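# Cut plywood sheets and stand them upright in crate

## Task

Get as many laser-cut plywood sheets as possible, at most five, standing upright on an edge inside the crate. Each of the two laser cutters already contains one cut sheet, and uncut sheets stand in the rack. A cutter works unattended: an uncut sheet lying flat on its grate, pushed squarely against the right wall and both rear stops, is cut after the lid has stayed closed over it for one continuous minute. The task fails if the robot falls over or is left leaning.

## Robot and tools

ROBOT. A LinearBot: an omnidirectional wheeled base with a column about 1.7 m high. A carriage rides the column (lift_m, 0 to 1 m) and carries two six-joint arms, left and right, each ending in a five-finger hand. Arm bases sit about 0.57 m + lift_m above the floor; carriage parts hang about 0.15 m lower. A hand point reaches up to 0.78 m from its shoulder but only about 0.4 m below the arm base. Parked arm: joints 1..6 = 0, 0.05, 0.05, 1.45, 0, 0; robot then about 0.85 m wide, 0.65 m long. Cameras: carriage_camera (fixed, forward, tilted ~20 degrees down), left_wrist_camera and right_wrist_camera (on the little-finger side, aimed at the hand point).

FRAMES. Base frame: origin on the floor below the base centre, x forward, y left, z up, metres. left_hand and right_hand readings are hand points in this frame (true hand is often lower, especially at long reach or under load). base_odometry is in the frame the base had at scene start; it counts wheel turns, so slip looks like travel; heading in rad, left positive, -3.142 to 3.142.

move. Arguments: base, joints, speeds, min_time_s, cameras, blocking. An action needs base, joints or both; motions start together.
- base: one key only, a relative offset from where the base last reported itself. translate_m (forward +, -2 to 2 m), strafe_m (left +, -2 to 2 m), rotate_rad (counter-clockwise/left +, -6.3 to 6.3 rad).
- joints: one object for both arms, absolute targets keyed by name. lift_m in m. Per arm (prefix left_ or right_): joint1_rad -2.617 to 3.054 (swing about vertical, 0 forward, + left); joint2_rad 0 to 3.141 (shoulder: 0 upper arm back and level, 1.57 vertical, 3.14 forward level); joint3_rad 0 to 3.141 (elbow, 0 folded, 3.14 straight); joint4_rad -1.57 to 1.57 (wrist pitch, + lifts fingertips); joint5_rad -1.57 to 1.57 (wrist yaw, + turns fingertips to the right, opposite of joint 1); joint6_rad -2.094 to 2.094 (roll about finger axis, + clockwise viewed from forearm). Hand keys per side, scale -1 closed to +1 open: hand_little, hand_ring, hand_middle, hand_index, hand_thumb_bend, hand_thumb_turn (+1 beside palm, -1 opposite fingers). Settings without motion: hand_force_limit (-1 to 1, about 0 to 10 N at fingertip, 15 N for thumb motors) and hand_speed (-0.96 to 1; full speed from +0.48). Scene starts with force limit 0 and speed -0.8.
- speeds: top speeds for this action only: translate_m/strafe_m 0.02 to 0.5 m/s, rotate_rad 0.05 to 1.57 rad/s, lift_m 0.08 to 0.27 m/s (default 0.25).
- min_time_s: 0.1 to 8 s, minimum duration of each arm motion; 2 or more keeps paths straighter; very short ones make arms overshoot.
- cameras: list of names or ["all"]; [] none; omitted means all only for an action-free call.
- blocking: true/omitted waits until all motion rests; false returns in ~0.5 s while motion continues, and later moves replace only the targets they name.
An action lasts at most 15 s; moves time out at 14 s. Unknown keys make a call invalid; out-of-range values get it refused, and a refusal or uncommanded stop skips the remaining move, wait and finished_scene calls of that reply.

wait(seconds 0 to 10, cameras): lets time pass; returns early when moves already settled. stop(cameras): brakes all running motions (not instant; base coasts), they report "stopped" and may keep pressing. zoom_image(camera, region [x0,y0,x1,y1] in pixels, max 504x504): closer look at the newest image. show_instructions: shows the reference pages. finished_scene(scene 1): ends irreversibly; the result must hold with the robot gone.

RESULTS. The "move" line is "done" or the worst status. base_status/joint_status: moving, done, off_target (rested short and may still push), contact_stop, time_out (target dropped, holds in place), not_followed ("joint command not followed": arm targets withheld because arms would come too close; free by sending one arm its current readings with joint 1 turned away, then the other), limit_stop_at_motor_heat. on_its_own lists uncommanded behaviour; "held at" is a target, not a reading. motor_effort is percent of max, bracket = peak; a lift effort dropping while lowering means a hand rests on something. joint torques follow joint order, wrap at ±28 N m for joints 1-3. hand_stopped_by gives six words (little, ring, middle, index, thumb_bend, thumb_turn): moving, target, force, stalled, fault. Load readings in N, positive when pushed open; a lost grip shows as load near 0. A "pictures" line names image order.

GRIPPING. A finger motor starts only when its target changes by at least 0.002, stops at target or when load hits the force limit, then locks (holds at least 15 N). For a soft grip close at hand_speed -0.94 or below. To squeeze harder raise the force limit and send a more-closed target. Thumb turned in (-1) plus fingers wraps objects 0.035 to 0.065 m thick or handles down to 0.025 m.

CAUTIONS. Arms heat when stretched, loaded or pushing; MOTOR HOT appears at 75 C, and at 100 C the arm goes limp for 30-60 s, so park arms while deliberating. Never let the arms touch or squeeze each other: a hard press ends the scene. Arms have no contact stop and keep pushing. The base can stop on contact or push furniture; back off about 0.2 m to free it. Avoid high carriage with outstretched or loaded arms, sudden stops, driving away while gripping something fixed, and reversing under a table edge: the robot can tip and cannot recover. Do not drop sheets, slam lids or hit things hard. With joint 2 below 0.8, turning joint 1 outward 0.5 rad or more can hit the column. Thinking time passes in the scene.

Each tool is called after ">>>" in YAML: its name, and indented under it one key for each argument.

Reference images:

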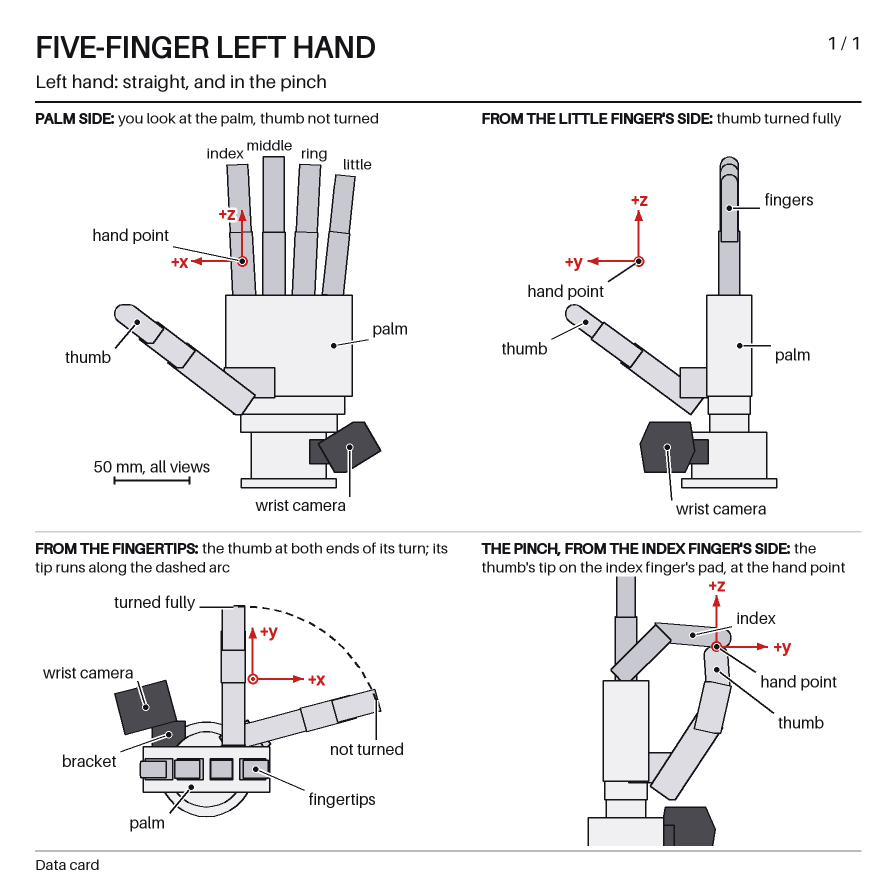

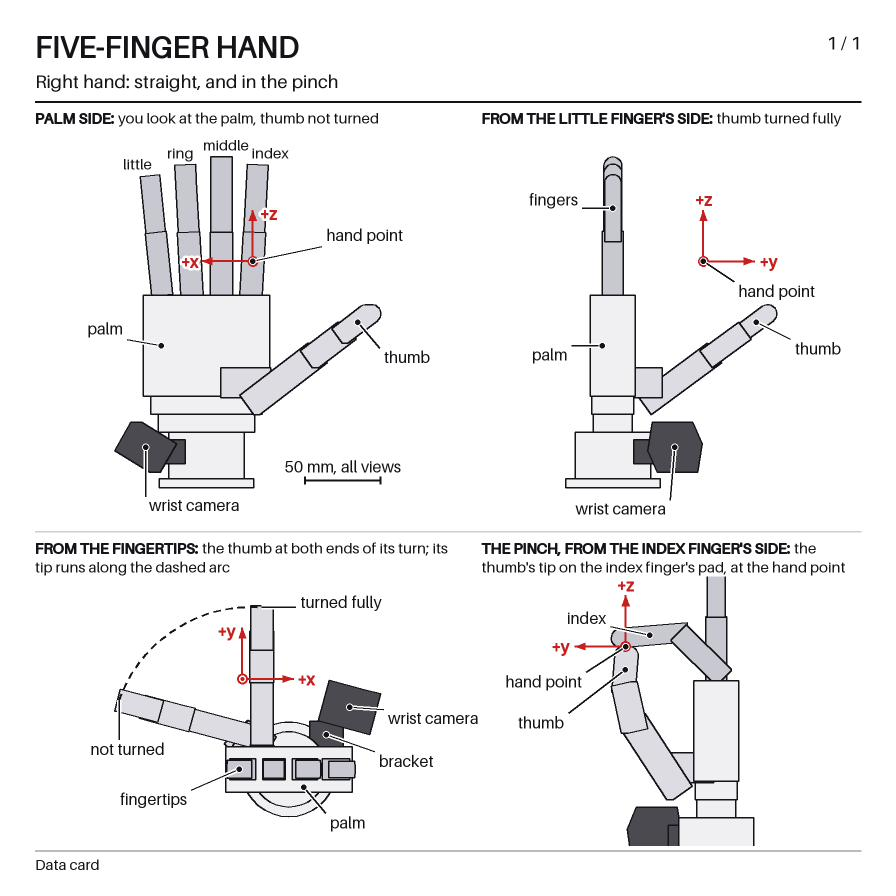

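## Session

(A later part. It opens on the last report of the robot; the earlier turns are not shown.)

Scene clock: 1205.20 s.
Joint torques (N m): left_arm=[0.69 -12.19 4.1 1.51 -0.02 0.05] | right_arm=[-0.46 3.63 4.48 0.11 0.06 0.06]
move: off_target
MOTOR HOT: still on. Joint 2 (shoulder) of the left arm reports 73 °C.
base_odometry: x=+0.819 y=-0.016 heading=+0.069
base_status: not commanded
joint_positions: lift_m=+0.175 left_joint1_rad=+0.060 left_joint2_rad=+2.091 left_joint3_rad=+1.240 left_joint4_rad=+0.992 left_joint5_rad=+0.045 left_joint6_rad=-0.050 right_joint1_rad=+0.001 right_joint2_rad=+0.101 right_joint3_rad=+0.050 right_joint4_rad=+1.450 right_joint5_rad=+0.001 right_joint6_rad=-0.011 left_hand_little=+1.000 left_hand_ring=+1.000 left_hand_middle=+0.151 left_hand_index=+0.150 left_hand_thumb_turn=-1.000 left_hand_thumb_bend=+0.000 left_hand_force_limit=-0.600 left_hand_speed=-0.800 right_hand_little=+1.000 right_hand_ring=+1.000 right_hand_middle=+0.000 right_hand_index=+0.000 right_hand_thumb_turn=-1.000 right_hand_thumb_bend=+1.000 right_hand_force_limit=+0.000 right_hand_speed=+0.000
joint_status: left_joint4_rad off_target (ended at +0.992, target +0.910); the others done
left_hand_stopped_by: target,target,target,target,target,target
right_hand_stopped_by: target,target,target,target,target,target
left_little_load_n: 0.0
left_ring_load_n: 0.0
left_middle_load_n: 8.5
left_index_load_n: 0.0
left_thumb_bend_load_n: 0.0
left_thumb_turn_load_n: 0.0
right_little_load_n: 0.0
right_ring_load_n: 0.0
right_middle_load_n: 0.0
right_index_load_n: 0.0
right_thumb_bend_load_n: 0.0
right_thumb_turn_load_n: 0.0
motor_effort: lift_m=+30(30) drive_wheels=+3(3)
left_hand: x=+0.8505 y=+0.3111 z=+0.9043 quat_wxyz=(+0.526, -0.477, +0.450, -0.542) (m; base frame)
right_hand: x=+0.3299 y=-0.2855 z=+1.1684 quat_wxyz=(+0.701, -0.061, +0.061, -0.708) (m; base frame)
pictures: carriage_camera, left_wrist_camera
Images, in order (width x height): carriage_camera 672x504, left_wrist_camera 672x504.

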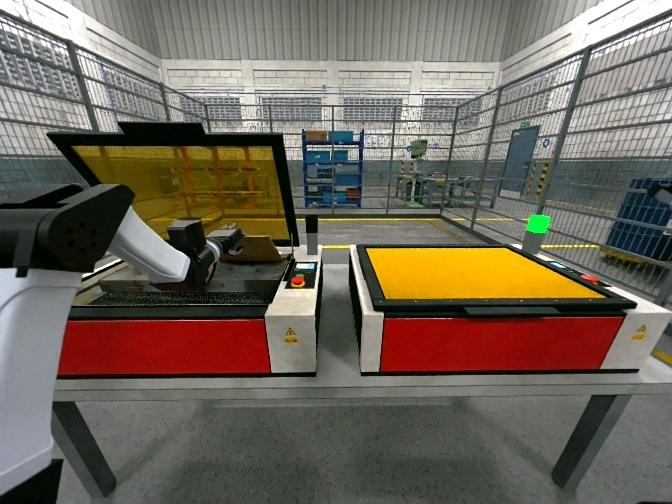

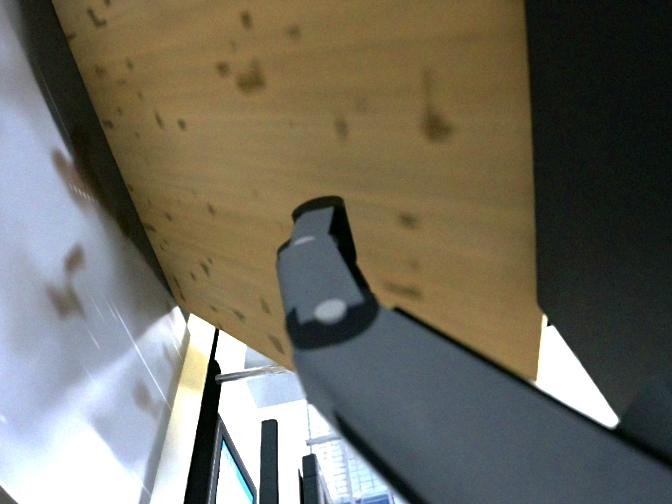

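>>> move:
  joints: {"left_hand_index": 1.0, "left_hand_middle": 1.0, "left_hand_speed": -0.4}

>>> move:
  base: {"translate_m": -0.2}
  speeds: {"translate_m": 0.15}

>>> move:
  joints: {"left_joint1_rad": 0, "left_joint2_rad": 0.1, "left_joint3_rad": 0.1, "left_joint4_rad": 1.45, "left_joint5_rad": 0, "left_joint6_rad": 0, "lift_m": 0.8}
  speeds: {"lift_m": 0.27}
  min_time_s: 2.5
  cameras: ["carriage_camera"]

>>> move:
  base: {"translate_m": 0.2}
  speeds: {"translate_m": 0.2}
  cameras: ["carriage_camera"]

>>> zoom_image:
  camera: "carriage_camera"
  region: [150, 320, 340, 450]

Scene clock: 1234.63 s.
Joint torques (N m): left_arm=[0.68 -11.71 4.74 1.85 -0.02 -0.03] | right_arm=[-0.46 3.63 4.48 0.11 0.06 0.06]
move: done
MOTOR HOT: still on. Joint 2 (shoulder) of the left arm reports 73 °C.
base_odometry: x=+0.819 y=-0.016 heading=+0.069
base_status: not commanded
joint_positions: lift_m=+0.175 left_joint1_rad=+0.060 left_joint2_rad=+2.086 left_joint3_rad=+1.232 left_joint4_rad=+0.964 left_joint5_rad=+0.046 left_joint6_rad=-0.043 right_joint1_rad=+0.001 right_joint2_rad=+0.101 right_joint3_rad=+0.050 right_joint4_rad=+1.450 right_joint5_rad=+0.001 right_joint6_rad=-0.011 left_hand_little=+1.000 left_hand_ring=+1.000 left_hand_middle=+1.000 left_hand_index=+1.000 left_hand_thumb_turn=-1.000 left_hand_thumb_bend=+0.000 left_hand_force_limit=-0.600 left_hand_speed=-0.400 right_hand_little=+1.000 right_hand_ring=+1.000 right_hand_middle=+0.000 right_hand_index=+0.000 right_hand_thumb_turn=-1.000 right_hand_thumb_bend=+1.000 right_hand_force_limit=+0.000 right_hand_speed=+0.000
joint_status: all done
left_hand_stopped_by: target,target,target,target,target,target
right_hand_stopped_by: target,target,target,target,target,target
left_little_load_n: 0.0
left_ring_load_n: 0.0
left_middle_load_n: 0.0
left_index_load_n: -0.5
left_thumb_bend_load_n: 0.0
left_thumb_turn_load_n: 0.0
right_little_load_n: 0.0
right_ring_load_n: 0.0
right_middle_load_n: 0.0
right_index_load_n: 0.0
right_thumb_bend_load_n: 0.0
right_thumb_turn_load_n: 0.0
motor_effort: lift_m=+30(30) drive_wheels=+3(3)
left_hand: x=+0.8482 y=+0.3113 z=+0.8958 quat_wxyz=(+0.520, -0.484, +0.459, -0.533) (m; base frame)
right_hand: x=+0.3299 y=-0.2855 z=+1.1684 quat_wxyz=(+0.701, -0.061, +0.061, -0.708) (m; base frame)
pictures: none

Scene clock: 1236.87 s.
Joint torques (N m): left_arm=[0.66 -11.67 5.31 2.54 -0.03 -0.05] | right_arm=[-0.46 3.66 4.46 0.11 0.06 0.06]
move: done
MOTOR HOT: still on. Joint 2 (shoulder) of the left arm reports 73 °C.
base_odometry: x=+0.620 y=-0.030 heading=+0.069
base_status: done
joint_positions: lift_m=+0.175 left_joint1_rad=+0.060 left_joint2_rad=+2.086 left_joint3_rad=+1.225 left_joint4_rad=+0.907 left_joint5_rad=+0.046 left_joint6_rad=-0.042 right_joint1_rad=+0.001 right_joint2_rad=+0.101 right_joint3_rad=+0.050 right_joint4_rad=+1.449 right_joint5_rad=+0.001 right_joint6_rad=-0.011 left_hand_little=+1.000 left_hand_ring=+1.000 left_hand_middle=+1.000 left_hand_index=+1.000 left_hand_thumb_turn=-1.000 left_hand_thumb_bend=+0.000 left_hand_force_limit=-0.600 left_hand_speed=-0.400 right_hand_little=+1.000 right_hand_ring=+1.000 right_hand_middle=+0.000 right_hand_index=+0.000 right_hand_thumb_turn=-1.000 right_hand_thumb_bend=+1.000 right_hand_force_limit=+0.000 right_hand_speed=+0.000
joint_status: not commanded
left_hand_stopped_by: target,target,target,target,target,target
right_hand_stopped_by: target,target,target,target,target,target
left_little_load_n: 0.0
left_ring_load_n: 0.0
left_middle_load_n: 0.0
left_index_load_n: 0.0
left_thumb_bend_load_n: 0.0
left_thumb_turn_load_n: 0.0
right_little_load_n: 0.0
right_ring_load_n: 0.0
right_middle_load_n: 0.0
right_index_load_n: 0.0
right_thumb_bend_load_n: 0.0
right_thumb_turn_load_n: 0.0
on_its_own: left_joint4_rad moved -0.057 to your old target +0.910
motor_effort: lift_m=+30(30) drive_wheels=+0(8)
left_hand: x=+0.8448 y=+0.3111 z=+0.8772 quat_wxyz=(+0.505, -0.501, +0.475, -0.518) (m; base frame)
right_hand: x=+0.3300 y=-0.2855 z=+1.1684 quat_wxyz=(+0.701, -0.061, +0.061, -0.708) (m; base frame)
pictures: none

Scene clock: 1239.73 s.
Joint torques (N m): left_arm=[-0.1 2.26 4.12 0.29 -0.22 0.03] | right_arm=[-0.46 3.64 4.48 0.11 0.06 0.06]
move: done
MOTOR HOT: cleared for the motors of the left arm.
base_odometry: x=+0.620 y=-0.030 heading=+0.069
base_status: not commanded
joint_positions: lift_m=+0.800 left_joint1_rad=+0.005 left_joint2_rad=+0.111 left_joint3_rad=+0.112 left_joint4_rad=+1.435 left_joint5_rad=+0.010 left_joint6_rad=-0.010 right_joint1_rad=+0.001 right_joint2_rad=+0.101 right_joint3_rad=+0.050 right_joint4_rad=+1.449 right_joint5_rad=+0.001 right_joint6_rad=-0.011 left_hand_little=+1.000 left_hand_ring=+1.000 left_hand_middle=+1.000 left_hand_index=+1.000 left_hand_thumb_turn=-1.000 left_hand_thumb_bend=+0.000 left_hand_force_limit=-0.600 left_hand_speed=-0.400 right_hand_little=+1.000 right_hand_ring=+1.000 right_hand_middle=+0.000 right_hand_index=+0.000 right_hand_thumb_turn=-1.000 right_hand_thumb_bend=+1.000 right_hand_force_limit=+0.000 right_hand_speed=+0.000
joint_status: all done
left_hand_stopped_by: target,target,target,target,target,target
right_hand_stopped_by: target,target,target,target,target,target
left_little_load_n: 0.0
left_ring_load_n: 0.0
left_middle_load_n: 0.0
left_index_load_n: 0.0
left_thumb_bend_load_n: 0.0
left_thumb_turn_load_n: 0.0
right_little_load_n: 0.0
right_ring_load_n: 0.0
right_middle_load_n: 0.0
right_index_load_n: 0.0
right_thumb_bend_load_n: 0.0
right_thumb_turn_load_n: 0.0
motor_effort: lift_m=+36(44) drive_wheels=+1(2)
left_hand: x=+0.3173 y=+0.2829 z=+1.8118 quat_wxyz=(+0.704, -0.045, +0.051, -0.707) (m; base frame)
right_hand: x=+0.3300 y=-0.2855 z=+1.7928 quat_wxyz=(+0.701, -0.061, +0.061, -0.708) (m; base frame)
pictures: carriage_camera
Images, in order (width x height): carriage_camera 672x504.

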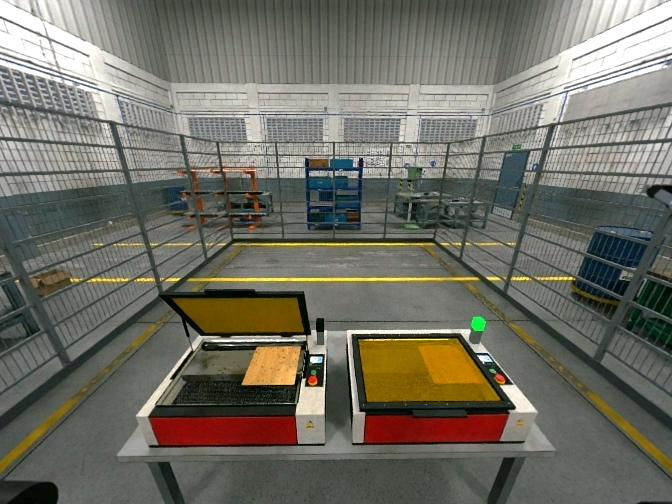

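Scene clock: 1241.83 s.
Joint torques (N m): left_arm=[-0.1 2.67 4.27 0.19 -0.19 0.03] | right_arm=[-0.46 3.63 4.46 0.12 0.05 0.06]
move: done
base_odometry: x=+0.819 y=-0.016 heading=+0.069
base_status: done
joint_positions: lift_m=+0.800 left_joint1_rad=+0.005 left_joint2_rad=+0.106 left_joint3_rad=+0.110 left_joint4_rad=+1.441 left_joint5_rad=+0.007 left_joint6_rad=-0.010 right_joint1_rad=+0.001 right_joint2_rad=+0.101 right_joint3_rad=+0.050 right_joint4_rad=+1.448 right_joint5_rad=+0.001 right_joint6_rad=-0.011 left_hand_little=+1.000 left_hand_ring=+1.000 left_hand_middle=+1.000 left_hand_index=+1.000 left_hand_thumb_turn=-1.000 left_hand_thumb_bend=+0.000 left_hand_force_limit=-0.600 left_hand_speed=-0.400 right_hand_little=+1.000 right_hand_ring=+1.000 right_hand_middle=+0.000 right_hand_index=+0.000 right_hand_thumb_turn=-1.000 right_hand_thumb_bend=+1.000 right_hand_force_limit=+0.000 right_hand_speed=+0.000
joint_status: not commanded
left_hand_stopped_by: target,target,target,target,target,target
right_hand_stopped_by: target,target,target,target,target,target
left_little_load_n: -0.5
left_ring_load_n: -0.5
left_middle_load_n: 0.0
left_index_load_n: 0.0
left_thumb_bend_load_n: 0.5
left_thumb_turn_load_n: 0.0
right_little_load_n: 0.0
right_ring_load_n: 0.0
right_middle_load_n: 0.0
right_index_load_n: -0.5
right_thumb_bend_load_n: 0.5
right_thumb_turn_load_n: 0.0
motor_effort: lift_m=+36(36) drive_wheels=-2(8)
left_hand: x=+0.3147 y=+0.2834 z=+1.8122 quat_wxyz=(+0.704, -0.042, +0.047, -0.707) (m; base frame)
right_hand: x=+0.3303 y=-0.2855 z=+1.7927 quat_wxyz=(+0.701, -0.061, +0.061, -0.708) (m; base frame)
pictures: carriage_camera
Images, in order (width x height): carriage_camera 672x504.

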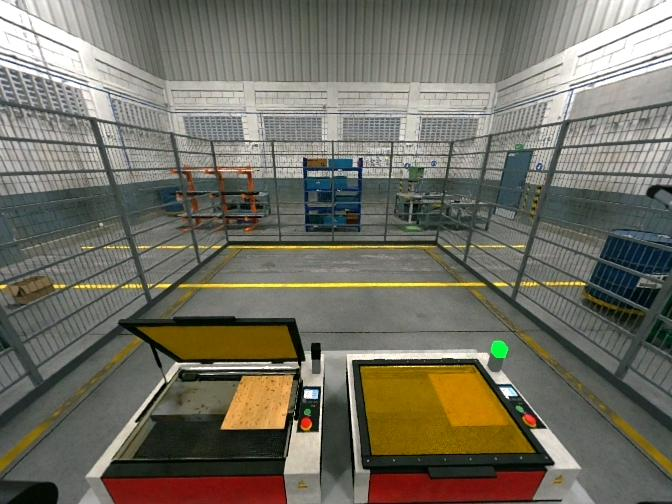

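Scaled by 2.653 from the camera's 672x504 image, which has a finer 960x720 frame.

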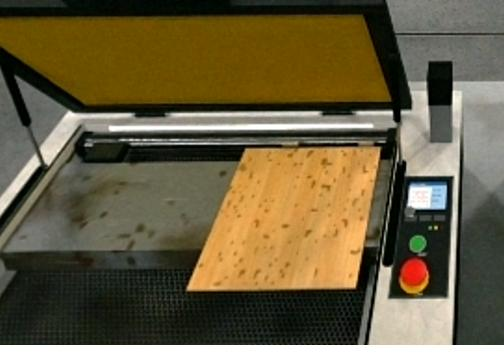

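>>> zoom_image:
  camera: "carriage_camera"
  region: [210, 360, 310, 440]

>>> zoom_image:
  camera: "carriage_camera"
  region: [420, 355, 520, 435]

Scaled by 5.040 from the camera's 672x504 image, which has a finer 960x720 frame.

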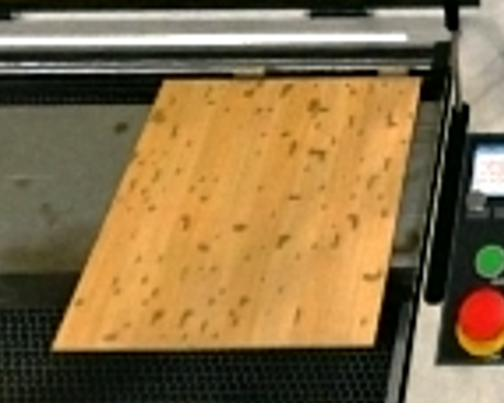

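Scaled by 5.040 from the camera's 672x504 image, which has a finer 960x720 frame.

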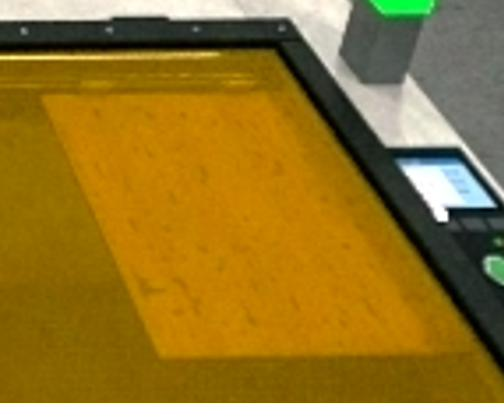

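>>> move:
  joints: {"left_joint1_rad": 0.36, "left_joint2_rad": 2.62, "left_joint3_rad": 1.59, "left_joint4_rad": 0.17, "left_joint5_rad": 0, "left_joint6_rad": 0, "lift_m": 0.62, "left_hand_thumb_turn": 1.0, "left_hand_thumb_bend": -1.0, "left_hand_speed": 0.0}
  min_time_s: 3
  cameras: ["carriage_camera"]

>>> move:
  base: {"translate_m": 0.121}
  joints: {"lift_m": 0.5}
  speeds: {"translate_m": 0.12, "lift_m": 0.12}
  cameras: ["carriage_camera", "left_wrist_camera"]

>>> zoom_image:
  camera: "carriage_camera"
  region: [120, 260, 340, 420]

Scene clock: 1270.37 s.
Joint torques (N m): left_arm=[-1.31 10.59 5.52 -0.11 -3.28 -0.64] | right_arm=[-0.44 3.64 4.48 0.11 0.06 0.06]
move: off_target
base_odometry: x=+0.819 y=-0.016 heading=+0.069
base_status: not commanded
joint_positions: lift_m=+0.620 left_joint1_rad=+0.380 left_joint2_rad=+2.357 left_joint3_rad=+1.599 left_joint4_rad=+0.390 left_joint5_rad=+0.318 left_joint6_rad=+0.047 right_joint1_rad=+0.001 right_joint2_rad=+0.101 right_joint3_rad=+0.050 right_joint4_rad=+1.449 right_joint5_rad=+0.001 right_joint6_rad=-0.011 left_hand_little=+1.000 left_hand_ring=+1.000 left_hand_middle=+1.000 left_hand_index=+1.000 left_hand_thumb_turn=+1.000 left_hand_thumb_bend=-1.004 left_hand_force_limit=-0.600 left_hand_speed=+0.000 right_hand_little=+1.000 right_hand_ring=+1.000 right_hand_middle=+0.000 right_hand_index=+0.000 right_hand_thumb_turn=-1.000 right_hand_thumb_bend=+1.000 right_hand_force_limit=+0.000 right_hand_speed=+0.000
joint_status: left_joint2_rad off_target (ended at +2.357, target +2.620); left_joint4_rad off_target (ended at +0.390, target +0.170); left_joint5_rad off_target (ended at +0.318, target +0.000); left_joint6_rad off_target (ended at +0.047, target +0.000); the others done
left_hand_stopped_by: target,target,target,target,target,target
right_hand_stopped_by: target,target,target,target,target,target
left_little_load_n: 0.5
left_ring_load_n: 0.0
left_middle_load_n: 0.0
left_index_load_n: 0.0
left_thumb_bend_load_n: -15.5
left_thumb_turn_load_n: 0.0
right_little_load_n: 0.0
right_ring_load_n: 0.0
right_middle_load_n: 0.0
right_index_load_n: 0.0
right_thumb_bend_load_n: 0.0
right_thumb_turn_load_n: 0.0
motor_effort: lift_m=+30(31) drive_wheels=+14(14)
left_hand: x=+0.8429 y=+0.4707 z=+1.1996 quat_wxyz=(+0.399, -0.611, +0.545, -0.412) (m; base frame)
right_hand: x=+0.3301 y=-0.2855 z=+1.6134 quat_wxyz=(+0.701, -0.061, +0.061, -0.708) (m; base frame)
pictures: carriage_camera
Images, in order (width x height): carriage_camera 672x504.

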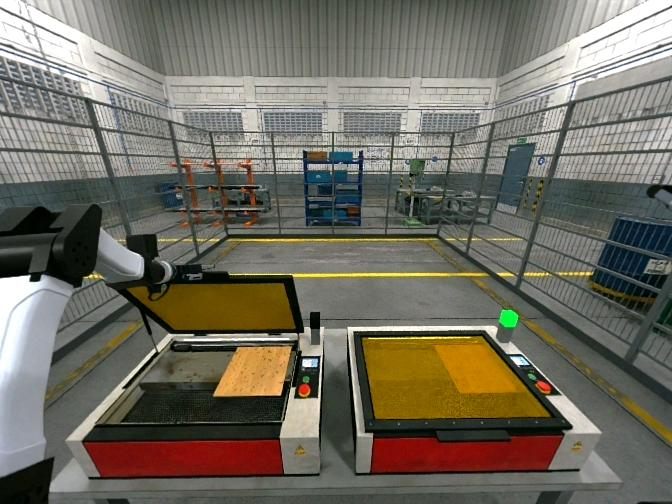

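Scene clock: 1272.27 s.
Joint torques (N m): left_arm=[-0.25 0.64 0.92 -0.09 -0.5 -0.25] | right_arm=[-0.4 3.85 4.64 0.15 0.07 0.06]
move: contact_stop
base_odometry: x=+0.889 y=-0.011 heading=+0.071
base_status: translate_m contact_stop (by the wheels' count: +0.070 of +0.121)
joint_positions: lift_m=+0.621 left_joint1_rad=+0.365 left_joint2_rad=+2.471 left_joint3_rad=+1.652 left_joint4_rad=+0.389 left_joint5_rad=+0.041 left_joint6_rad=+0.014 right_joint1_rad=+0.001 right_joint2_rad=+0.099 right_joint3_rad=+0.047 right_joint4_rad=+1.447 right_joint5_rad=+0.000 right_joint6_rad=-0.011 left_hand_little=+1.000 left_hand_ring=+1.000 left_hand_middle=+1.000 left_hand_index=+1.000 left_hand_thumb_turn=+1.000 left_hand_thumb_bend=-1.000 left_hand_force_limit=-0.600 left_hand_speed=+0.000 right_hand_little=+1.000 right_hand_ring=+1.000 right_hand_middle=+0.000 right_hand_index=+0.000 right_hand_thumb_turn=-1.000 right_hand_thumb_bend=+1.000 right_hand_force_limit=+0.000 right_hand_speed=+0.000
joint_status: lift_m contact_stop (moved +0.000 of -0.120)
left_hand_stopped_by: target,target,target,target,target,target
right_hand_stopped_by: target,target,target,target,target,target
left_little_load_n: 0.0
left_ring_load_n: -0.5
left_middle_load_n: 0.0
left_index_load_n: 0.0
left_thumb_bend_load_n: 0.0
left_thumb_turn_load_n: 0.0
right_little_load_n: 0.0
right_ring_load_n: 0.0
right_middle_load_n: 0.0
right_index_load_n: 0.0
right_thumb_bend_load_n: 0.0
right_thumb_turn_load_n: 0.0
on_its_own: lift_m is held at +0.620, not at your +0.500, since a contact_stop; left_joint2_rad moved +0.113 toward your old target +2.620; left_joint5_rad moved -0.277 toward your old target +0.000; left_joint6_rad moved -0.033 to your old target +0.000
motor_effort: lift_m=+28(33) drive_wheels=+19(54)
left_hand: x=+0.8450 y=+0.5142 z=+1.1463 quat_wxyz=(+0.437, -0.683, +0.491, -0.318) (m; base frame)
right_hand: x=+0.3306 y=-0.2855 z=+1.6130 quat_wxyz=(+0.701, -0.062, +0.062, -0.708) (m; base frame)
pictures: carriage_camera, left_wrist_camera
Images, in order (width x height): carriage_camera 672x504, left_wrist_camera 672x504.

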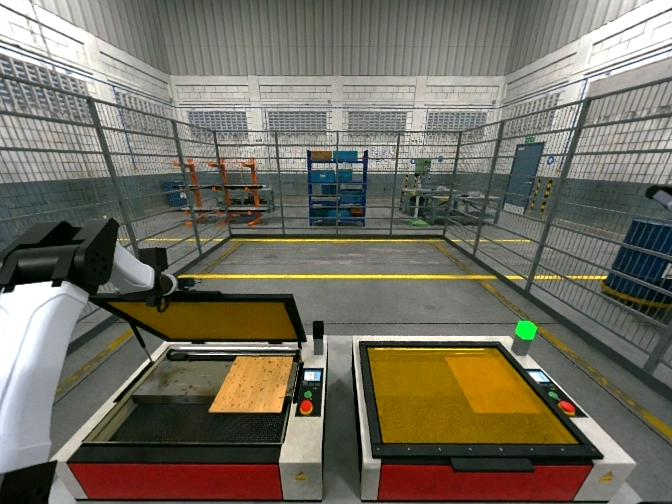

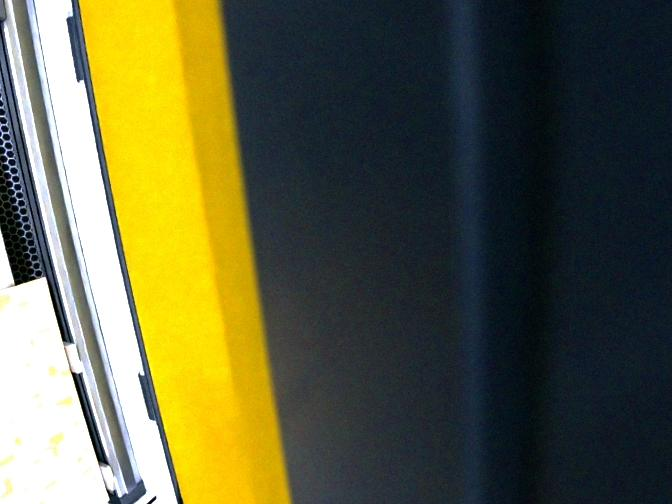

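Scaled by 2.291 from the camera's 672x504 image, which has a finer 960x720 frame.

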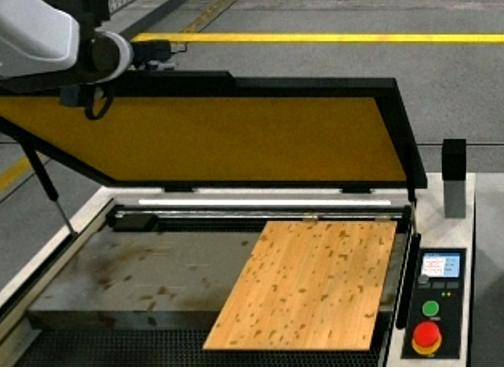

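>>> move:
  joints: {"lift_m": 0.8}
  speeds: {"lift_m": 0.12}
  cameras: ["carriage_camera"]

>>> move:
  base: {"translate_m": -0.25}
  speeds: {"translate_m": 0.15}
  cameras: ["carriage_camera"]

>>> zoom_image:
  camera: "carriage_camera"
  region: [120, 260, 340, 420]

Scene clock: 1278.07 s.
Joint torques (N m): left_arm=[0.17 -10.67 4.34 1.52 -0.16 -0.11] | right_arm=[-0.42 3.85 4.64 0.15 0.06 0.06]
move: done
base_odometry: x=+0.889 y=-0.011 heading=+0.071
base_status: not commanded
joint_positions: lift_m=+0.800 left_joint1_rad=+0.362 left_joint2_rad=+2.608 left_joint3_rad=+1.602 left_joint4_rad=+0.206 left_joint5_rad=+0.005 left_joint6_rad=+0.002 right_joint1_rad=+0.001 right_joint2_rad=+0.099 right_joint3_rad=+0.047 right_joint4_rad=+1.447 right_joint5_rad=+0.000 right_joint6_rad=-0.011 left_hand_little=+1.000 left_hand_ring=+1.000 left_hand_middle=+1.000 left_hand_index=+1.000 left_hand_thumb_turn=+1.000 left_hand_thumb_bend=-1.000 left_hand_force_limit=-0.600 left_hand_speed=+0.000 right_hand_little=+1.000 right_hand_ring=+1.000 right_hand_middle=+0.000 right_hand_index=+0.000 right_hand_thumb_turn=-1.000 right_hand_thumb_bend=+1.000 right_hand_force_limit=+0.000 right_hand_speed=+0.000
joint_status: all done
left_hand_stopped_by: target,target,target,target,target,target
right_hand_stopped_by: target,target,target,target,target,target
left_little_load_n: 0.0
left_ring_load_n: 0.0
left_middle_load_n: 0.0
left_index_load_n: 0.0
left_thumb_bend_load_n: 0.0
left_thumb_turn_load_n: 0.0
right_little_load_n: 0.0
right_ring_load_n: 0.0
right_middle_load_n: 0.0
right_index_load_n: 0.0
right_thumb_bend_load_n: 0.0
right_thumb_turn_load_n: 0.0
on_its_own: left_joint2_rad moved +0.138 to your old target +2.620; left_joint4_rad moved -0.183 to your old target +0.170; left_joint5_rad moved -0.035 to your old target +0.000
motor_effort: lift_m=+36(41) drive_wheels=-15(19)
left_hand: x=+0.7658 y=+0.4885 z=+1.1898 quat_wxyz=(+0.308, -0.761, +0.529, -0.215) (m; base frame)
right_hand: x=+0.3306 y=-0.2855 z=+1.7919 quat_wxyz=(+0.701, -0.062, +0.062, -0.708) (m; base frame)
pictures: carriage_camera
Images, in order (width x height): carriage_camera 672x504.

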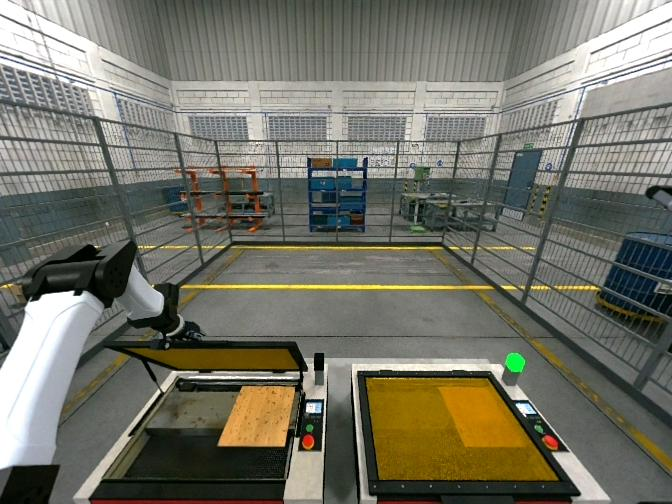

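Scene clock: 1280.63 s.
Joint torques (N m): left_arm=[0.39 -10.67 4.31 1.76 -0.2 -0.1] | right_arm=[-0.46 3.85 4.64 0.12 0.07 0.06]
move: done
base_odometry: x=+0.639 y=-0.029 heading=+0.071
base_status: done
joint_positions: lift_m=+0.800 left_joint1_rad=+0.358 left_joint2_rad=+2.608 left_joint3_rad=+1.602 left_joint4_rad=+0.181 left_joint5_rad=+0.009 left_joint6_rad=+0.002 right_joint1_rad=+0.001 right_joint2_rad=+0.099 right_joint3_rad=+0.047 right_joint4_rad=+1.448 right_joint5_rad=+0.000 right_joint6_rad=-0.011 left_hand_little=+1.000 left_hand_ring=+1.000 left_hand_middle=+1.000 left_hand_index=+1.000 left_hand_thumb_turn=+1.000 left_hand_thumb_bend=-1.000 left_hand_force_limit=-0.600 left_hand_speed=+0.000 right_hand_little=+1.000 right_hand_ring=+1.000 right_hand_middle=+0.000 right_hand_index=+0.000 right_hand_thumb_turn=-1.000 right_hand_thumb_bend=+1.000 right_hand_force_limit=+0.000 right_hand_speed=+0.000
joint_status: not commanded
left_hand_stopped_by: target,target,target,target,target,target
right_hand_stopped_by: target,target,target,target,target,target
left_little_load_n: 0.0
left_ring_load_n: 0.0
left_middle_load_n: 0.0
left_index_load_n: 0.0
left_thumb_bend_load_n: 0.0
left_thumb_turn_load_n: 0.0
right_little_load_n: 0.0
right_ring_load_n: 0.0
right_middle_load_n: 0.0
right_index_load_n: 0.0
right_thumb_bend_load_n: 0.0
right_thumb_turn_load_n: 0.0
motor_effort: lift_m=+36(36) drive_wheels=-1(9)
left_hand: x=+0.7610 y=+0.4841 z=+1.1865 quat_wxyz=(+0.297, -0.764, +0.533, -0.210) (m; base frame)
right_hand: x=+0.3302 y=-0.2855 z=+1.7921 quat_wxyz=(+0.701, -0.062, +0.061, -0.708) (m; base frame)
pictures: carriage_camera
Images, in order (width x height): carriage_camera 672x504.

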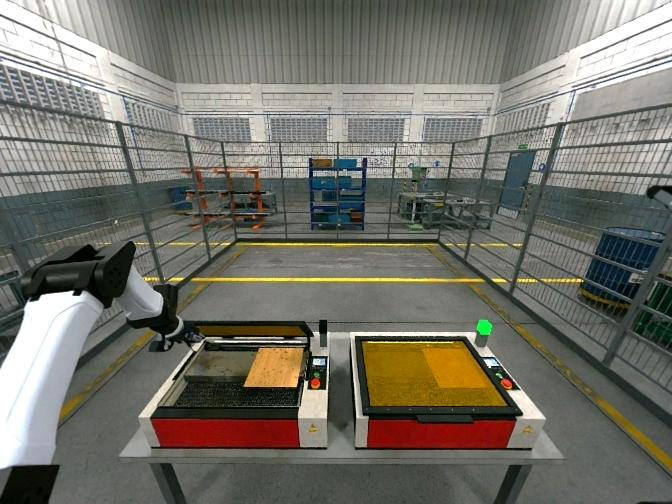

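Scaled by 2.291 from the camera's 672x504 image, which has a finer 960x720 frame.

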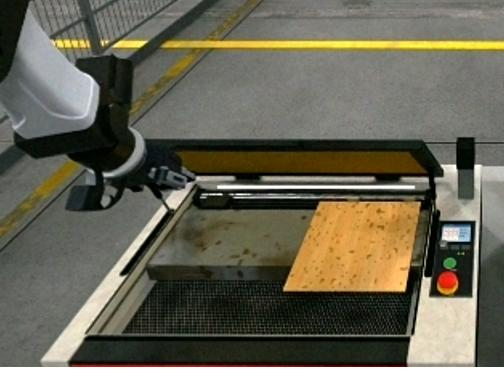

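>>> move:
  joints: {"lift_m": 0.51}
  speeds: {"lift_m": 0.2}
  cameras: ["carriage_camera"]

>>> move:
  base: {"translate_m": 0.245}
  speeds: {"translate_m": 0.1}
  cameras: ["carriage_camera", "left_wrist_camera"]

>>> zoom_image:
  camera: "carriage_camera"
  region: [120, 260, 340, 420]

Scene clock: 1295.00 s.
Joint torques (N m): left_arm=[0.39 -11.21 4.51 1.84 -0.2 -0.1] | right_arm=[-0.42 3.85 4.64 0.12 0.07 0.06]
move: done
base_odometry: x=+0.639 y=-0.029 heading=+0.071
base_status: not commanded
joint_positions: lift_m=+0.510 left_joint1_rad=+0.358 left_joint2_rad=+2.616 left_joint3_rad=+1.599 left_joint4_rad=+0.172 left_joint5_rad=+0.008 left_joint6_rad=+0.002 right_joint1_rad=+0.001 right_joint2_rad=+0.099 right_joint3_rad=+0.047 right_joint4_rad=+1.448 right_joint5_rad=+0.000 right_joint6_rad=-0.011 left_hand_little=+1.000 left_hand_ring=+1.000 left_hand_middle=+1.000 left_hand_index=+1.000 left_hand_thumb_turn=+1.000 left_hand_thumb_bend=-1.000 left_hand_force_limit=-0.600 left_hand_speed=+0.000 right_hand_little=+1.000 right_hand_ring=+1.000 right_hand_middle=+0.000 right_hand_index=+0.000 right_hand_thumb_turn=-1.000 right_hand_thumb_bend=+1.000 right_hand_force_limit=+0.000 right_hand_speed=+0.000
joint_status: all done
left_hand_stopped_by: target,target,target,target,target,target
right_hand_stopped_by: target,target,target,target,target,target
left_little_load_n: 0.0
left_ring_load_n: 0.0
left_middle_load_n: 0.0
left_index_load_n: 0.0
left_thumb_bend_load_n: 0.0
left_thumb_turn_load_n: 0.0
right_little_load_n: 0.0
right_ring_load_n: 0.0
right_middle_load_n: 0.0
right_index_load_n: 0.0
right_thumb_bend_load_n: 0.5
right_thumb_turn_load_n: 0.0
motor_effort: lift_m=+30(30) drive_wheels=+3(3)
left_hand: x=+0.7556 y=+0.4821 z=+0.8905 quat_wxyz=(+0.289, -0.767, +0.535, -0.205) (m; base frame)
right_hand: x=+0.3302 y=-0.2855 z=+1.5027 quat_wxyz=(+0.701, -0.062, +0.061, -0.708) (m; base frame)
pictures: carriage_camera
Images, in order (width x height): carriage_camera 672x504.

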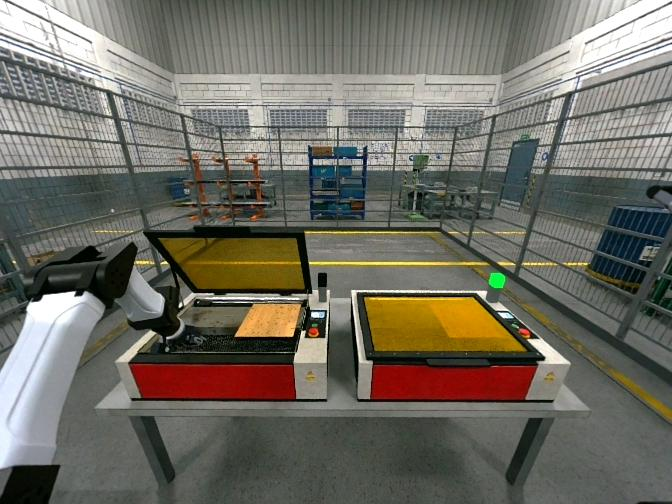

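Scene clock: 1298.13 s.
Joint torques (N m): left_arm=[0.36 -11.15 4.52 1.84 -0.19 -0.1] | right_arm=[-0.4 3.85 4.62 0.14 0.07 0.06]
move: done
base_odometry: x=+0.884 y=-0.012 heading=+0.071
base_status: done
joint_positions: lift_m=+0.510 left_joint1_rad=+0.360 left_joint2_rad=+2.616 left_joint3_rad=+1.599 left_joint4_rad=+0.171 left_joint5_rad=+0.008 left_joint6_rad=+0.002 right_joint1_rad=+0.001 right_joint2_rad=+0.099 right_joint3_rad=+0.047 right_joint4_rad=+1.449 right_joint5_rad=+0.000 right_joint6_rad=-0.011 left_hand_little=+1.000 left_hand_ring=+1.000 left_hand_middle=+1.000 left_hand_index=+1.000 left_hand_thumb_turn=+1.000 left_hand_thumb_bend=-1.000 left_hand_force_limit=-0.600 left_hand_speed=+0.000 right_hand_little=+1.000 right_hand_ring=+1.000 right_hand_middle=+0.000 right_hand_index=+0.000 right_hand_thumb_turn=-1.000 right_hand_thumb_bend=+1.000 right_hand_force_limit=+0.000 right_hand_speed=+0.000
joint_status: not commanded
left_hand_stopped_by: target,target,target,target,target,target
right_hand_stopped_by: target,target,target,target,target,target
left_little_load_n: 0.0
left_ring_load_n: 0.0
left_middle_load_n: 0.0
left_index_load_n: 0.0
left_thumb_bend_load_n: 0.0
left_thumb_turn_load_n: 0.0
right_little_load_n: 0.0
right_ring_load_n: 0.0
right_middle_load_n: -0.5
right_index_load_n: 0.0
right_thumb_bend_load_n: 0.0
right_thumb_turn_load_n: 0.0
motor_effort: lift_m=+30(30) drive_wheels=+2(9)
left_hand: x=+0.7553 y=+0.4829 z=+0.8904 quat_wxyz=(+0.289, -0.768, +0.534, -0.204) (m; base frame)
right_hand: x=+0.3300 y=-0.2855 z=+1.5027 quat_wxyz=(+0.701, -0.061, +0.061, -0.708) (m; base frame)
pictures: carriage_camera, left_wrist_camera
Images, in order (width x height): carriage_camera 672x504, left_wrist_camera 672x504.

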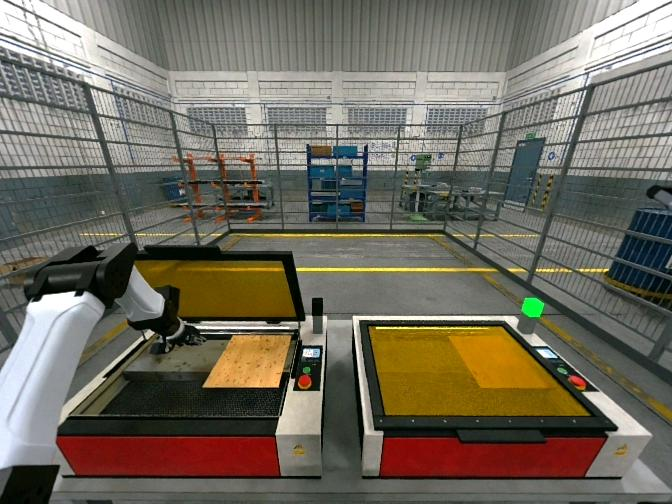

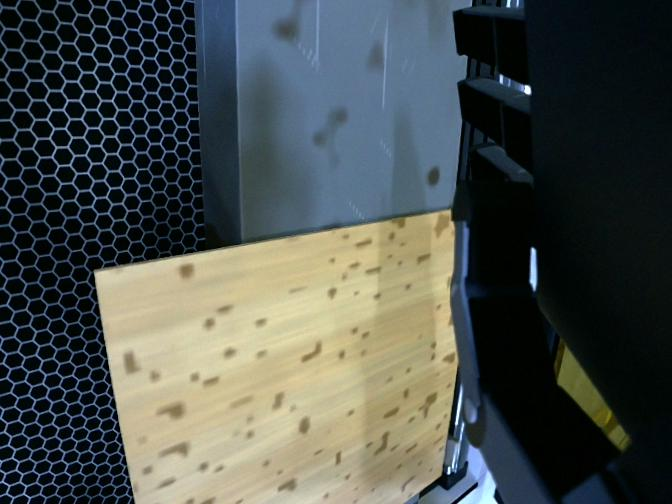

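Scaled by 2.291 from the camera's 672x504 image, which has a finer 960x720 frame.

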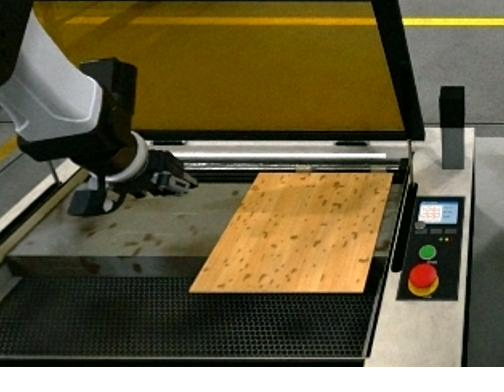

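>>> move:
  joints: {"lift_m": 0.455}
  speeds: {"lift_m": 0.08}
  cameras: ["carriage_camera", "left_wrist_camera"]

>>> zoom_image:
  camera: "carriage_camera"
  region: [150, 280, 330, 400]

Scene clock: 1301.80 s.
Joint torques (N m): left_arm=[0.29 -11.28 4.56 1.87 -0.19 -0.11] | right_arm=[-0.4 3.85 4.66 0.11 0.07 0.06]
move: done
base_odometry: x=+0.884 y=-0.012 heading=+0.071
base_status: not commanded
joint_positions: lift_m=+0.455 left_joint1_rad=+0.360 left_joint2_rad=+2.617 left_joint3_rad=+1.599 left_joint4_rad=+0.168 left_joint5_rad=+0.008 left_joint6_rad=+0.002 right_joint1_rad=+0.001 right_joint2_rad=+0.099 right_joint3_rad=+0.047 right_joint4_rad=+1.449 right_joint5_rad=+0.000 right_joint6_rad=-0.011 left_hand_little=+1.000 left_hand_ring=+1.000 left_hand_middle=+1.000 left_hand_index=+1.000 left_hand_thumb_turn=+1.000 left_hand_thumb_bend=-1.000 left_hand_force_limit=-0.600 left_hand_speed=+0.000 right_hand_little=+1.000 right_hand_ring=+1.000 right_hand_middle=+0.000 right_hand_index=+0.000 right_hand_thumb_turn=-1.000 right_hand_thumb_bend=+1.000 right_hand_force_limit=+0.000 right_hand_speed=+0.000
joint_status: all done
left_hand_stopped_by: target,target,target,target,target,target
right_hand_stopped_by: target,target,target,target,target,target
left_little_load_n: 0.0
left_ring_load_n: 0.0
left_middle_load_n: 0.0
left_index_load_n: 0.0
left_thumb_bend_load_n: 0.0
left_thumb_turn_load_n: -0.5
right_little_load_n: 0.0
right_ring_load_n: 0.0
right_middle_load_n: 0.0
right_index_load_n: 0.0
right_thumb_bend_load_n: 0.0
right_thumb_turn_load_n: 0.0
motor_effort: lift_m=+29(30) drive_wheels=+2(3)
left_hand: x=+0.7545 y=+0.4826 z=+0.8348 quat_wxyz=(+0.288, -0.768, +0.534, -0.203) (m; base frame)
right_hand: x=+0.3300 y=-0.2855 z=+1.4478 quat_wxyz=(+0.701, -0.061, +0.061, -0.708) (m; base frame)
pictures: carriage_camera, left_wrist_camera
Images, in order (width x height): carriage_camera 672x504, left_wrist_camera 672x504.

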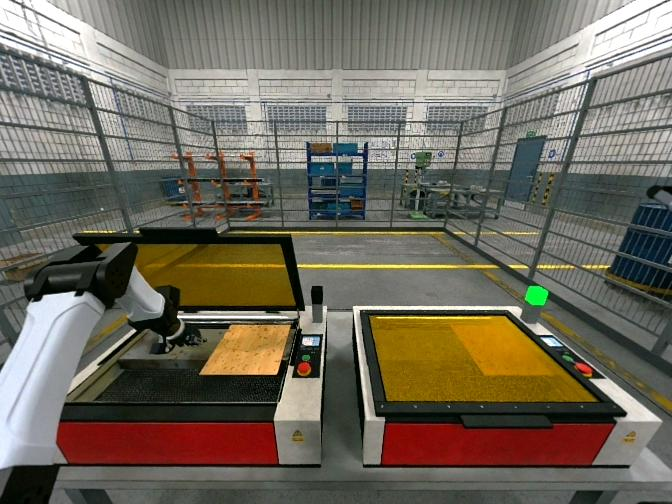

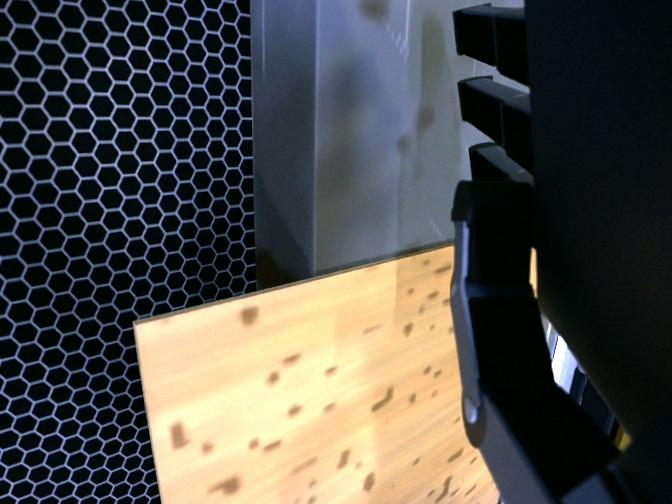

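Scaled by 2.800 from the camera's 672x504 image, which has a finer 960x720 frame.

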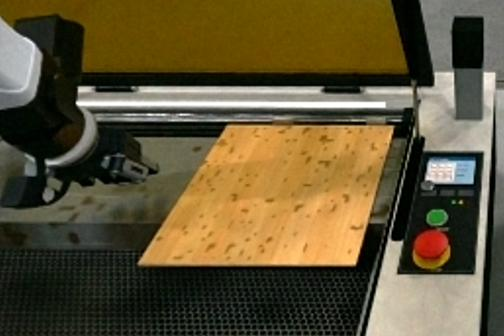

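>>> move:
  joints: {"lift_m": 0.443}
  speeds: {"lift_m": 0.08}

>>> move:
  joints: {"lift_m": 0.436}
  speeds: {"lift_m": 0.08}
  cameras: ["carriage_camera", "left_wrist_camera"]

>>> zoom_image:
  camera: "carriage_camera"
  region: [150, 290, 290, 390]

Scene clock: 1307.13 s.
Joint torques (N m): left_arm=[0.36 -11.37 4.44 1.84 -0.19 -0.1] | right_arm=[-0.42 3.86 4.67 0.12 0.07 0.06]
move: done
base_odometry: x=+0.884 y=-0.012 heading=+0.071
base_status: not commanded
joint_positions: lift_m=+0.443 left_joint1_rad=+0.360 left_joint2_rad=+2.618 left_joint3_rad=+1.599 left_joint4_rad=+0.168 left_joint5_rad=+0.008 left_joint6_rad=+0.002 right_joint1_rad=+0.001 right_joint2_rad=+0.099 right_joint3_rad=+0.047 right_joint4_rad=+1.449 right_joint5_rad=+0.000 right_joint6_rad=-0.011 left_hand_little=+1.000 left_hand_ring=+1.000 left_hand_middle=+1.000 left_hand_index=+1.000 left_hand_thumb_turn=+1.000 left_hand_thumb_bend=-1.000 left_hand_force_limit=-0.600 left_hand_speed=+0.000 right_hand_little=+1.000 right_hand_ring=+1.000 right_hand_middle=+0.000 right_hand_index=+0.000 right_hand_thumb_turn=-1.000 right_hand_thumb_bend=+1.000 right_hand_force_limit=+0.000 right_hand_speed=+0.000
joint_status: all done
left_hand_stopped_by: target,target,target,target,target,target
right_hand_stopped_by: target,target,target,target,target,target
left_little_load_n: 0.0
left_ring_load_n: 0.0
left_middle_load_n: 0.0
left_index_load_n: 0.0
left_thumb_bend_load_n: 0.0
left_thumb_turn_load_n: 0.0
right_little_load_n: 0.0
right_ring_load_n: 0.0
right_middle_load_n: 0.0
right_index_load_n: 0.0
right_thumb_bend_load_n: 0.0
right_thumb_turn_load_n: 0.0
motor_effort: lift_m=+30(31) drive_wheels=+2(3)
left_hand: x=+0.7541 y=+0.4824 z=+0.8221 quat_wxyz=(+0.288, -0.768, +0.535, -0.203) (m; base frame)
right_hand: x=+0.3300 y=-0.2855 z=+1.4357 quat_wxyz=(+0.701, -0.061, +0.061, -0.708) (m; base frame)
pictures: none

Scene clock: 1307.60 s.
Joint torques (N m): left_arm=[0.31 -11.36 4.57 1.79 -0.19 -0.1] | right_arm=[-0.42 3.85 4.67 0.12 0.07 0.06]
move: done
base_odometry: x=+0.884 y=-0.012 heading=+0.071
base_status: not commanded
joint_positions: lift_m=+0.436 left_joint1_rad=+0.360 left_joint2_rad=+2.618 left_joint3_rad=+1.597 left_joint4_rad=+0.176 left_joint5_rad=+0.008 left_joint6_rad=+0.002 right_joint1_rad=+0.001 right_joint2_rad=+0.099 right_joint3_rad=+0.047 right_joint4_rad=+1.449 right_joint5_rad=+0.000 right_joint6_rad=-0.011 left_hand_little=+1.000 left_hand_ring=+1.000 left_hand_middle=+1.000 left_hand_index=+1.000 left_hand_thumb_turn=+1.000 left_hand_thumb_bend=-1.000 left_hand_force_limit=-0.600 left_hand_speed=+0.000 right_hand_little=+1.000 right_hand_ring=+1.000 right_hand_middle=+0.000 right_hand_index=+0.000 right_hand_thumb_turn=-1.000 right_hand_thumb_bend=+1.000 right_hand_force_limit=+0.000 right_hand_speed=+0.000
joint_status: all done
left_hand_stopped_by: target,target,target,target,target,target
right_hand_stopped_by: target,target,target,target,target,target
left_little_load_n: 0.0
left_ring_load_n: 0.0
left_middle_load_n: 0.0
left_index_load_n: 0.0
left_thumb_bend_load_n: 0.0
left_thumb_turn_load_n: 0.0
right_little_load_n: 0.0
right_ring_load_n: 0.0
right_middle_load_n: 0.0
right_index_load_n: 0.0
right_thumb_bend_load_n: 0.0
right_thumb_turn_load_n: 0.0
motor_effort: lift_m=+29(31) drive_wheels=+2(3)
left_hand: x=+0.7554 y=+0.4829 z=+0.8158 quat_wxyz=(+0.290, -0.767, +0.534, -0.205) (m; base frame)
right_hand: x=+0.3301 y=-0.2855 z=+1.4288 quat_wxyz=(+0.701, -0.061, +0.061, -0.708) (m; base frame)
pictures: carriage_camera, left_wrist_camera
Images, in order (width x height): carriage_camera 672x504, left_wrist_camera 672x504.

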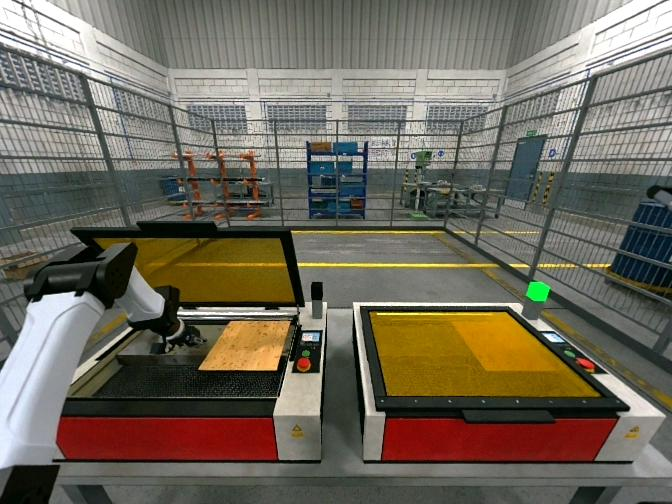

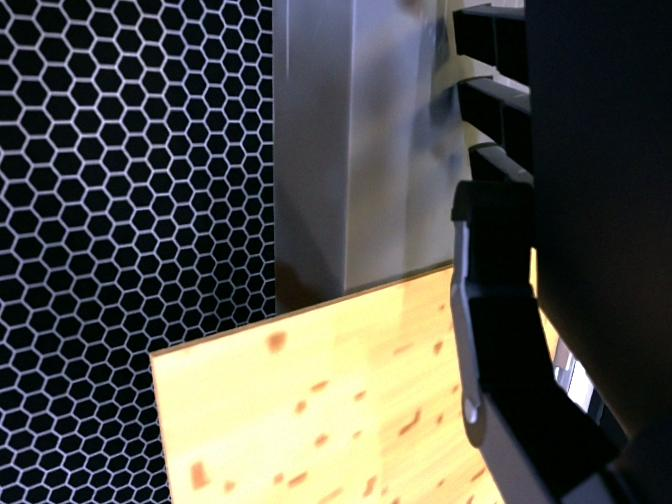

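Scaled by 3.600 from the camera's 672x504 image, which has a finer 960x720 frame.

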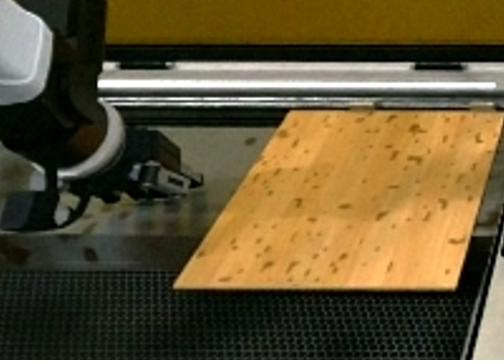

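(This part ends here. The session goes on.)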